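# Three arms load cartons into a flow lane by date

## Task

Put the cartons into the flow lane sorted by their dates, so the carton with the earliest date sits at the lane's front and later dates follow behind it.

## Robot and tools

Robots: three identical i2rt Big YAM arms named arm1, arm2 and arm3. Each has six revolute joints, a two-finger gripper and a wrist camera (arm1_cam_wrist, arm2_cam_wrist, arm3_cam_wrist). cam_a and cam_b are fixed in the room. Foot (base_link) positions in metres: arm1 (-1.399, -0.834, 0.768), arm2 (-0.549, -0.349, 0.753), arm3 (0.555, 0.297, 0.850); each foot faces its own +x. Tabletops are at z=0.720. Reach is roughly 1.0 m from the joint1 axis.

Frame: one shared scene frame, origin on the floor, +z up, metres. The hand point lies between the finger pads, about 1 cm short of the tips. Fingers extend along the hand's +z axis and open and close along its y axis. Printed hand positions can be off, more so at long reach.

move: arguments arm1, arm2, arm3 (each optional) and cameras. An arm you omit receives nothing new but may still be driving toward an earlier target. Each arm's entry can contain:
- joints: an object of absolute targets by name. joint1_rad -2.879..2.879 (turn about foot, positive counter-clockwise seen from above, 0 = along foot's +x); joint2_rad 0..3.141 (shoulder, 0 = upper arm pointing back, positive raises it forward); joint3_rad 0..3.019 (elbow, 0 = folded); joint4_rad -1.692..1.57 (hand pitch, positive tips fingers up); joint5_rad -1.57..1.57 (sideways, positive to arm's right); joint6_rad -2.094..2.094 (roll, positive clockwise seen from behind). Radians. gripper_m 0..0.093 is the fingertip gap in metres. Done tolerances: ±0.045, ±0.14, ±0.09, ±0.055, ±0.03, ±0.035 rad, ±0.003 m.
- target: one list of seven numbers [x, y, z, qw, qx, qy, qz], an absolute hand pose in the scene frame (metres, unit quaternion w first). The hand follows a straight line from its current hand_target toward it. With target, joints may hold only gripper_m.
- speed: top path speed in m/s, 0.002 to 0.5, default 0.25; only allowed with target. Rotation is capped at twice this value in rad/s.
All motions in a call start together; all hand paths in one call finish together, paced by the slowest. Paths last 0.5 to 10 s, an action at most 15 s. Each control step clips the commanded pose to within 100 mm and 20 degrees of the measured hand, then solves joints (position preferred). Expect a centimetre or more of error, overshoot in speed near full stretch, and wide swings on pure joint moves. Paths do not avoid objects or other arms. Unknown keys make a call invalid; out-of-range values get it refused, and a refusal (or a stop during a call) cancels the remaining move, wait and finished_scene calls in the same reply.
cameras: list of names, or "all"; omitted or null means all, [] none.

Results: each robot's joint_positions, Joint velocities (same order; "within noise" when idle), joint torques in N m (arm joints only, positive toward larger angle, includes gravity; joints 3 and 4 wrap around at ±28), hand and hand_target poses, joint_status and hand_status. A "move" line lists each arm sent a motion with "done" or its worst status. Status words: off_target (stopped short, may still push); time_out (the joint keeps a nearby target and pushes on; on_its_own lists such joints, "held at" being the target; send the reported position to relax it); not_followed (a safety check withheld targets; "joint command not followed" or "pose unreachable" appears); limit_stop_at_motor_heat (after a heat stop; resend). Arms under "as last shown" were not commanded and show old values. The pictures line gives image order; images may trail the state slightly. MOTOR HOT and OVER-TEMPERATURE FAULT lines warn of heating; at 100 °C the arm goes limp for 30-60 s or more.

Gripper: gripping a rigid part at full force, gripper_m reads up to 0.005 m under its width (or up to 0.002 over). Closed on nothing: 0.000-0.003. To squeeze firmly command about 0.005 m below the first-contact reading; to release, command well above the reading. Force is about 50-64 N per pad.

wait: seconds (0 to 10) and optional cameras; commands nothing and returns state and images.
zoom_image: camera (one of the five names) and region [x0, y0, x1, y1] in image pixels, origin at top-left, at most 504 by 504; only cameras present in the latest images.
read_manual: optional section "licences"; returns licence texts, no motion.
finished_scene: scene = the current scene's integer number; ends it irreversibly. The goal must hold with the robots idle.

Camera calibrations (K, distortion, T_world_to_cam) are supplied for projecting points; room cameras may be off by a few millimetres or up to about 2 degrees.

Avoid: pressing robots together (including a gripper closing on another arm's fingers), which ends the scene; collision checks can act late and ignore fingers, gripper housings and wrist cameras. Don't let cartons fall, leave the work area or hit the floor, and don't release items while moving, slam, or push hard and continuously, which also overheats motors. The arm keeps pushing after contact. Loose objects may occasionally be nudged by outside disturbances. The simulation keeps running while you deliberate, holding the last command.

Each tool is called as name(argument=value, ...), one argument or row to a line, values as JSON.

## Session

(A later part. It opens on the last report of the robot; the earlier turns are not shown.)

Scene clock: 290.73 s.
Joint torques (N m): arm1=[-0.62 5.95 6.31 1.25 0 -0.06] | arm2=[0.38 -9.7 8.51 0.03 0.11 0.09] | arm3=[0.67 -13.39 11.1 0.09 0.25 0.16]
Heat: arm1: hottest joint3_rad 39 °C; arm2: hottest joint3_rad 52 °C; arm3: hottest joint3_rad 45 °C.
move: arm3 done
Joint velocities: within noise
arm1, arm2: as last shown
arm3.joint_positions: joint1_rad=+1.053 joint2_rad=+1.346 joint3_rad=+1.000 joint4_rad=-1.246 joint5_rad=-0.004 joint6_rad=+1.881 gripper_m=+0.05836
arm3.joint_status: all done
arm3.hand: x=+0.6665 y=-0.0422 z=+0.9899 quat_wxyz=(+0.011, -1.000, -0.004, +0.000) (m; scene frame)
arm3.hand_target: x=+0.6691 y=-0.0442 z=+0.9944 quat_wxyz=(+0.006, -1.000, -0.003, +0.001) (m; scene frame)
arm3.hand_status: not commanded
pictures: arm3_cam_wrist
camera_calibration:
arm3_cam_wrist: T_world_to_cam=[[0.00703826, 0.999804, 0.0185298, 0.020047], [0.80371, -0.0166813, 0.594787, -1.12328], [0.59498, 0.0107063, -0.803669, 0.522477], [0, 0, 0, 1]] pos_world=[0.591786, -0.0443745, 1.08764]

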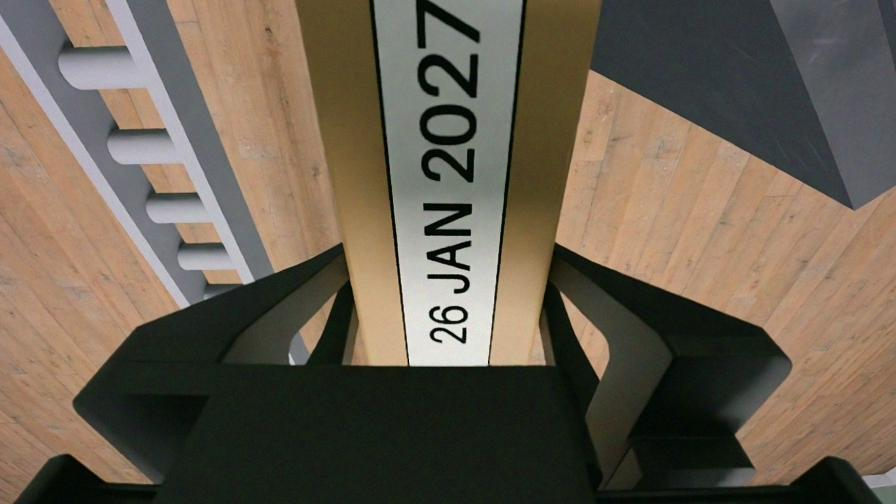

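move(
  arm3={"target": [0.734, -0.338, 0.87, -0.006, -0.99912, 0, 0.0419], "speed": 0.3},
  cameras=[],
)

move(
  arm3={"target": [0.734, -0.336, 0.815, -0.006, -0.99912, 0, 0.0419], "speed": 0.15},
  cameras=["arm3_cam_wrist"],
)

move(
  arm3={"target": [0.736, -0.330, 0.769, -0.006, -0.99912, 0, 0.0419], "speed": 0.08},
  cameras=["cam_b", "arm3_cam_wrist"],
)

zoom_image(
  camera="cam_b",
  region=[440, 180, 560, 270],
)

Scene clock: 303.27 s.
Joint torques (N m): arm1=[-0.62 6.01 6.3 1.24 0 -0.05] | arm2=[0.38 -9.7 8.53 0.05 0.1 0.09] | arm3=[-0.67 -28.92 15.09 -0.27 0.36 -0.01]
Heat: arm1: hottest joint3_rad 39 °C; arm2: hottest joint3_rad 52 °C; arm3: hottest joint3_rad 44 °C.
move: arm3 off_target
Joint velocities: within noise
arm1, arm2: as last shown
arm3.joint_positions: joint1_rad=+1.043 joint2_rad=+2.209 joint3_rad=+1.809 joint4_rad=-1.228 joint5_rad=+0.080 joint6_rad=+1.876 gripper_m=+0.05836
arm3.joint_status: not commanded
arm3.hand: x=+0.7351 y=-0.3166 z=+0.8508 quat_wxyz=(+0.015, -0.999, -0.003, +0.046) (m; scene frame)
arm3.hand_target: x=+0.7335 y=-0.3369 z=+0.8706 quat_wxyz=(-0.007, -0.999, +0.000, +0.042) (m; scene frame)
arm3.hand_status: off_target (0.029 m and 2.5 deg from the pose sent, 0.326 m and 5.1 deg at the start)
pictures: none
No camera images: "cameras" was empty.

Scene clock: 304.40 s.
Joint torques (N m): arm1=[-0.56 5.89 6.32 1.21 0 -0.06] | arm2=[0.38 -9.7 8.51 0.05 0.11 0.09] | arm3=[-0.56 -30.21 10.73 0.35 0.33 0.01]
Heat: arm1: hottest joint3_rad 39 °C; arm2: hottest joint3_rad 52 °C; arm3: hottest joint3_rad 44 °C.
move: arm3 off_target
Joint velocities: within noise
arm1: as last shown
arm2.joint_positions: joint1_rad=-1.803 joint2_rad=+1.404 joint3_rad=+1.320 joint4_rad=-1.454 joint5_rad=-0.016 joint6_rad=+0.796 gripper_m=+0.08795
arm2.joint_status: not commanded
arm2.hand: x=-0.2635 y=-0.0475 z=+0.9899 quat_wxyz=(-0.011, +0.002, -1.000, -0.012) (m; scene frame)
arm2.hand_target: x=-0.2699 y=-0.0501 z=+0.9803 quat_wxyz=(+0.000, +0.000, -1.000, +0.000) (m; scene frame)
arm2.hand_status: not commanded
arm3.joint_positions: joint1_rad=+1.043 joint2_rad=+2.276 joint3_rad=+1.806 joint4_rad=-1.140 joint5_rad=+0.080 joint6_rad=+1.876 gripper_m=+0.05837
arm3.joint_status: not commanded
arm3.hand: x=+0.7382 y=-0.3261 z=+0.8072 quat_wxyz=(+0.007, -0.999, -0.002, +0.043) (m; scene frame)
arm3.hand_target: x=+0.7339 y=-0.3358 z=+0.8151 quat_wxyz=(-0.006, -0.999, +0.000, +0.042) (m; scene frame)
arm3.hand_status: off_target (0.013 m and 1.5 deg from the pose sent, 0.041 m and 2.5 deg at the start)
pictures: arm3_cam_wrist
camera_calibration:
arm3_cam_wrist: T_world_to_cam=[[0.0113586, 0.999892, 0.00936982, 0.310972], [0.851647, -0.0145841, 0.523913, -1.05449], [0.523993, 0.00202887, -0.85172, 0.424271], [0, 0, 0, 1]] pos_world=[0.672203, -0.327178, 0.910905]

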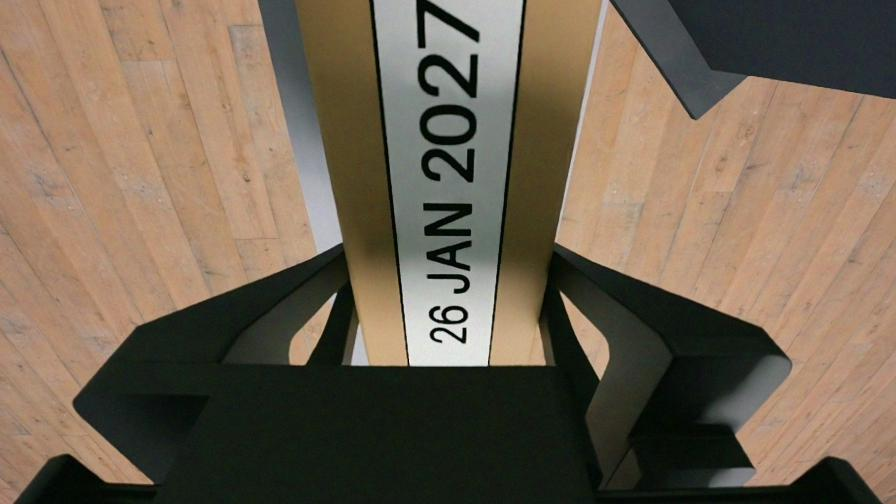

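Scene clock: 305.57 s.
Joint torques (N m): arm1=[-0.5 5.95 6.32 1.21 0 -0.06] | arm2=[0.38 -9.7 8.5 0.05 0.11 0.09] | arm3=[-0.15 -27.46 9.36 0.73 0.15 0.05]
Heat: arm1: hottest joint3_rad 39 °C; arm2: hottest joint3_rad 52 °C; arm3: hottest joint3_rad 44 °C.
move: arm3 off_target
Joint velocities: within noise
arm1, arm2: as last shown
arm3.joint_positions: joint1_rad=+1.043 joint2_rad=+2.297 joint3_rad=+1.775 joint4_rad=-1.055 joint5_rad=+0.086 joint6_rad=+1.877 gripper_m=+0.05837
arm3.joint_status: not commanded
arm3.hand: x=+0.7384 y=-0.3296 z=+0.7829 quat_wxyz=(-0.009, -0.999, -0.001, +0.041) (m; scene frame)
arm3.hand_target: x=+0.7359 y=-0.3297 z=+0.7692 quat_wxyz=(-0.006, -0.999, +0.000, +0.042) (m; scene frame)
arm3.hand_status: off_target (0.014 m and 0.4 deg from the pose sent, 0.038 m and 1.5 deg at the start)
pictures: arm3_cam_wrist, cam_b
camera_calibration:
arm3_cam_wrist: T_world_to_cam=[[0.0120635, 0.999674, -0.0225105, 0.339117], [0.849438, 0.00163183, 0.527685, -1.03794], [0.52755, -0.025487, -0.849142, 0.389866], [0, 0, 0, 1]] pos_world=[0.671903, -0.327376, 0.886392]

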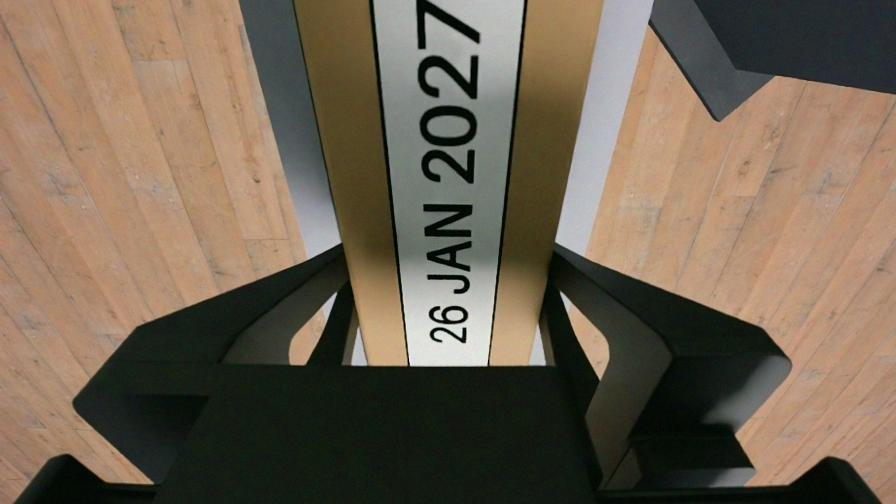

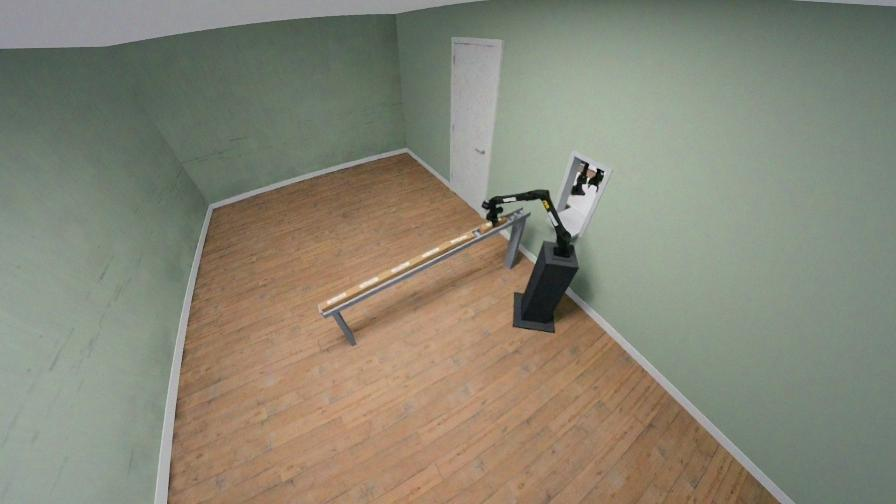

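Scaled by 4.200 from the camera's 896x504 image, which has a finer 1280x720 frame.

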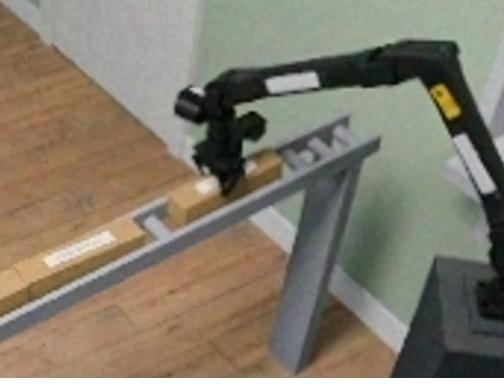

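move(
  arm3={"joints": {"gripper_m": 0.069}},
  cameras=[],
)

wait(
  seconds=1.0,
  cameras=["cam_b", "arm3_cam_wrist"],
)

zoom_image(
  camera="cam_b",
  region=[440, 180, 560, 270],
)

Scene clock: 308.17 s.
Joint torques (N m): arm1=[-0.56 5.95 6.3 1.22 0 -0.05] | arm2=[0.5 -9.7 8.5 0.05 0.11 0.09] | arm3=[-0.21 -27.87 9.4 0.58 0.15 0.05]
Heat: arm1: hottest joint3_rad 39 °C; arm2: hottest joint3_rad 52 °C; arm3: hottest joint3_rad 44 °C.
move: arm3 done
Joint velocities: within noise
arm1.joint_positions: joint1_rad=+0.617 joint2_rad=+0.443 joint3_rad=+1.497 joint4_rad=-1.492 joint5_rad=+0.001 joint6_rad=+0.008 gripper_m=+0.08796
arm1.joint_status: not commanded
arm1.hand: x=-1.3843 y=-0.9563 z=+1.3490 quat_wxyz=(-0.405, -0.559, -0.634, +0.349) (m; scene frame)
arm1.hand_target: x=-1.3859 y=-0.9582 z=+1.3475 quat_wxyz=(-0.397, -0.564, -0.634, +0.350) (m; scene frame)
arm1.hand_status: not commanded
arm2: as last shown
arm3.joint_positions: joint1_rad=+1.043 joint2_rad=+2.297 joint3_rad=+1.775 joint4_rad=-1.051 joint5_rad=+0.086 joint6_rad=+1.877 gripper_m=+0.06889
arm3.joint_status: all done
arm3.hand: x=+0.7388 y=-0.3308 z=+0.7828 quat_wxyz=(-0.012, -0.999, -0.001, +0.040) (m; scene frame)
arm3.hand_target: x=+0.7359 y=-0.3298 z=+0.7692 quat_wxyz=(-0.006, -0.999, +0.000, +0.042) (m; scene frame)
arm3.hand_status: not commanded
pictures: none
No camera images: "cameras" was empty.

Scene clock: 309.17 s.
Joint torques (N m): arm1=[-0.62 5.95 6.32 1.24 0 -0.05] | arm2=[0.38 -9.7 8.51 0.03 0.11 0.09] | arm3=[-0.21 -27.58 9.36 0.57 0.17 0.04]
Heat: arm1: hottest joint3_rad 39 °C; arm2: hottest joint3_rad 52 °C; arm3: hottest joint3_rad 44 °C.
Joint velocities: within noise
arm1.joint_positions: joint1_rad=+0.617 joint2_rad=+0.443 joint3_rad=+1.497 joint4_rad=-1.492 joint5_rad=+0.001 joint6_rad=+0.008 gripper_m=+0.08796
arm1.joint_status: not commanded
arm1.hand: x=-1.3843 y=-0.9563 z=+1.3490 quat_wxyz=(-0.405, -0.559, -0.634, +0.349) (m; scene frame)
arm1.hand_target: x=-1.3859 y=-0.9582 z=+1.3475 quat_wxyz=(-0.397, -0.564, -0.634, +0.350) (m; scene frame)
arm1.hand_status: not commanded
arm2.joint_positions: joint1_rad=-1.803 joint2_rad=+1.404 joint3_rad=+1.320 joint4_rad=-1.454 joint5_rad=-0.016 joint6_rad=+0.796 gripper_m=+0.08795
arm2.joint_status: not commanded
arm2.hand: x=-0.2635 y=-0.0475 z=+0.9899 quat_wxyz=(-0.011, +0.002, -1.000, -0.012) (m; scene frame)
arm2.hand_target: x=-0.2699 y=-0.0501 z=+0.9803 quat_wxyz=(+0.000, +0.000, -1.000, +0.000) (m; scene frame)
arm2.hand_status: not commanded
arm3.joint_positions: joint1_rad=+1.043 joint2_rad=+2.297 joint3_rad=+1.775 joint4_rad=-1.051 joint5_rad=+0.086 joint6_rad=+1.877 gripper_m=+0.06893
arm3.joint_status: all done
arm3.hand: x=+0.7388 y=-0.3308 z=+0.7828 quat_wxyz=(-0.012, -0.999, -0.001, +0.040) (m; scene frame)
arm3.hand_target: x=+0.7359 y=-0.3298 z=+0.7692 quat_wxyz=(-0.006, -0.999, +0.000, +0.042) (m; scene frame)
arm3.hand_status: not commanded
wait: 1.00 s; at rest by 0.27 s
pictures: arm3_cam_wrist, cam_b
camera_calibration:
arm3_cam_wrist: T_world_to_cam=[[0.0122182, 0.999558, -0.0271009, 0.343735], [0.848436, 0.00397946, 0.529284, -1.03798], [0.529158, -0.0294603, -0.848012, 0.386188], [0, 0, 0, 1]] pos_world=[0.672103, -0.328075, 0.886192]

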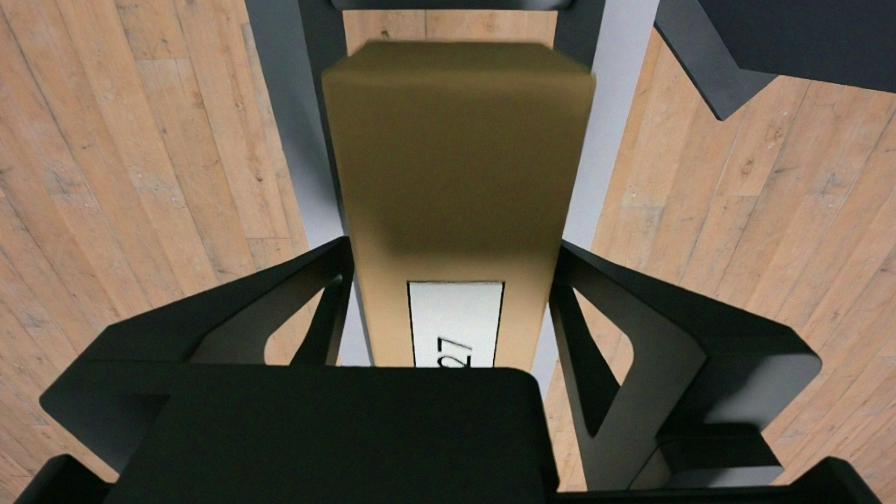

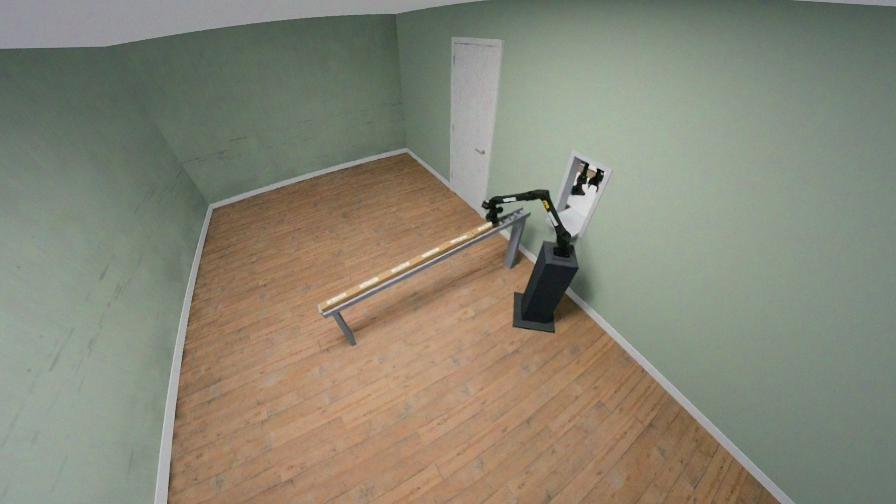

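Scaled by 4.200 from the camera's 896x504 image, which has a finer 1280x720 frame.

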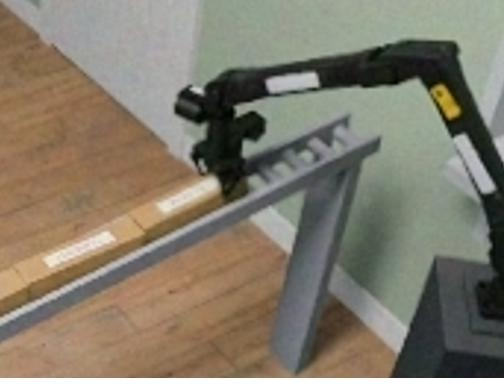

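move(
  arm3={"target": [0.736, -0.331, 0.95, -0.006, -0.99912, 0, 0.0419], "speed": 0.25},
  cameras=["cam_b", "arm3_cam_wrist"],
)

zoom_image(
  camera="cam_b",
  region=[300, 190, 550, 330],
)

Scene clock: 312.67 s.
Joint torques (N m): arm1=[-0.62 5.89 6.32 1.24 0 -0.05] | arm2=[0.44 -9.7 8.51 0.05 0.1 0.09] | arm3=[-0.15 -26.23 13.82 -0.09 0.16 0.04]
Heat: arm1: hottest joint3_rad 39 °C; arm2: hottest joint3_rad 51 °C; arm3: hottest joint3_rad 44 °C.
move: arm3 done
Joint velocities: within noise
arm1, arm2: as last shown
arm3.joint_positions: joint1_rad=+1.043 joint2_rad=+2.107 joint3_rad=+1.916 joint4_rad=-1.392 joint5_rad=+0.086 joint6_rad=+1.877 gripper_m=+0.06894
arm3.joint_status: not commanded
arm3.hand: x=+0.7358 y=-0.3224 z=+0.9536 quat_wxyz=(-0.007, -0.999, -0.001, +0.042) (m; scene frame)
arm3.hand_target: x=+0.7358 y=-0.3307 z=+0.9498 quat_wxyz=(-0.006, -0.999, +0.000, +0.042) (m; scene frame)
arm3.hand_status: done (0.009 m and 0.2 deg from the pose sent, 0.167 m and 0.7 deg at the start)
pictures: arm3_cam_wrist, cam_b
camera_calibration:
arm3_cam_wrist: T_world_to_cam=[[0.0120594, 0.99977, -0.0177232, 0.331267], [0.850035, -0.000915948, 0.526725, -1.12616], [0.526587, -0.0214173, -0.849851, 0.53909], [0, 0, 0, 1]] pos_world=[0.669403, -0.320676, 1.05719]

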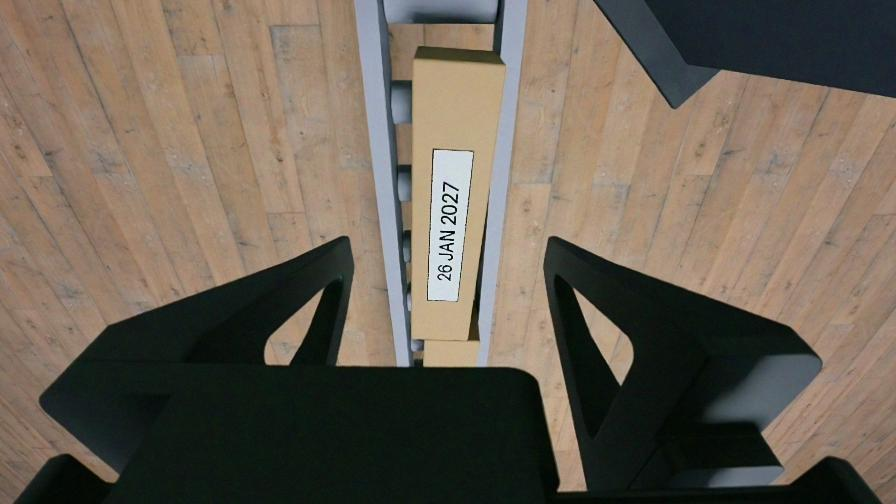

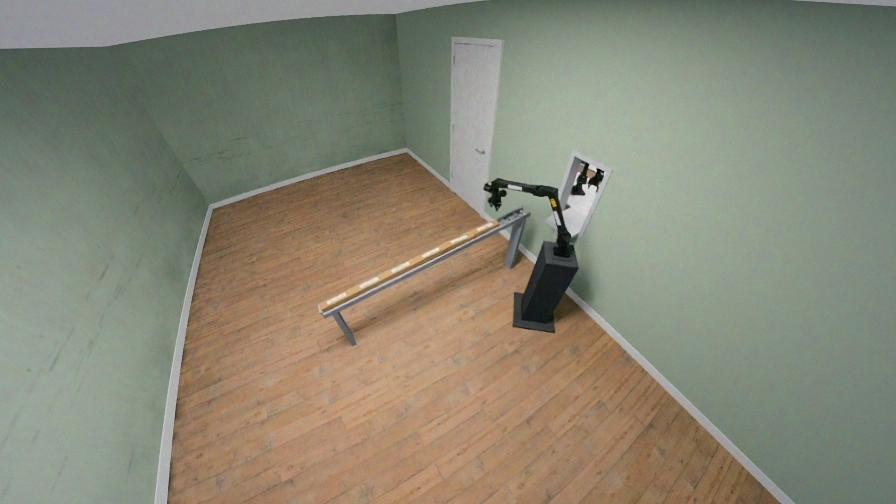

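Scaled by 2.016 from the camera's 896x504 image, which has a finer 1280x720 frame.

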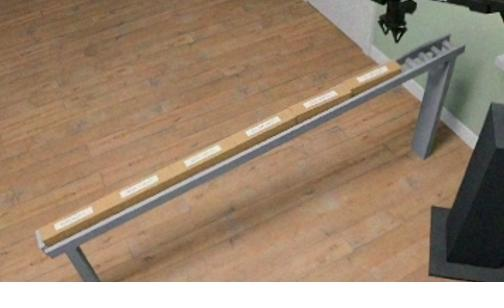

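finished_scene(
  scene=2,
)

The scene is finished: the task was done.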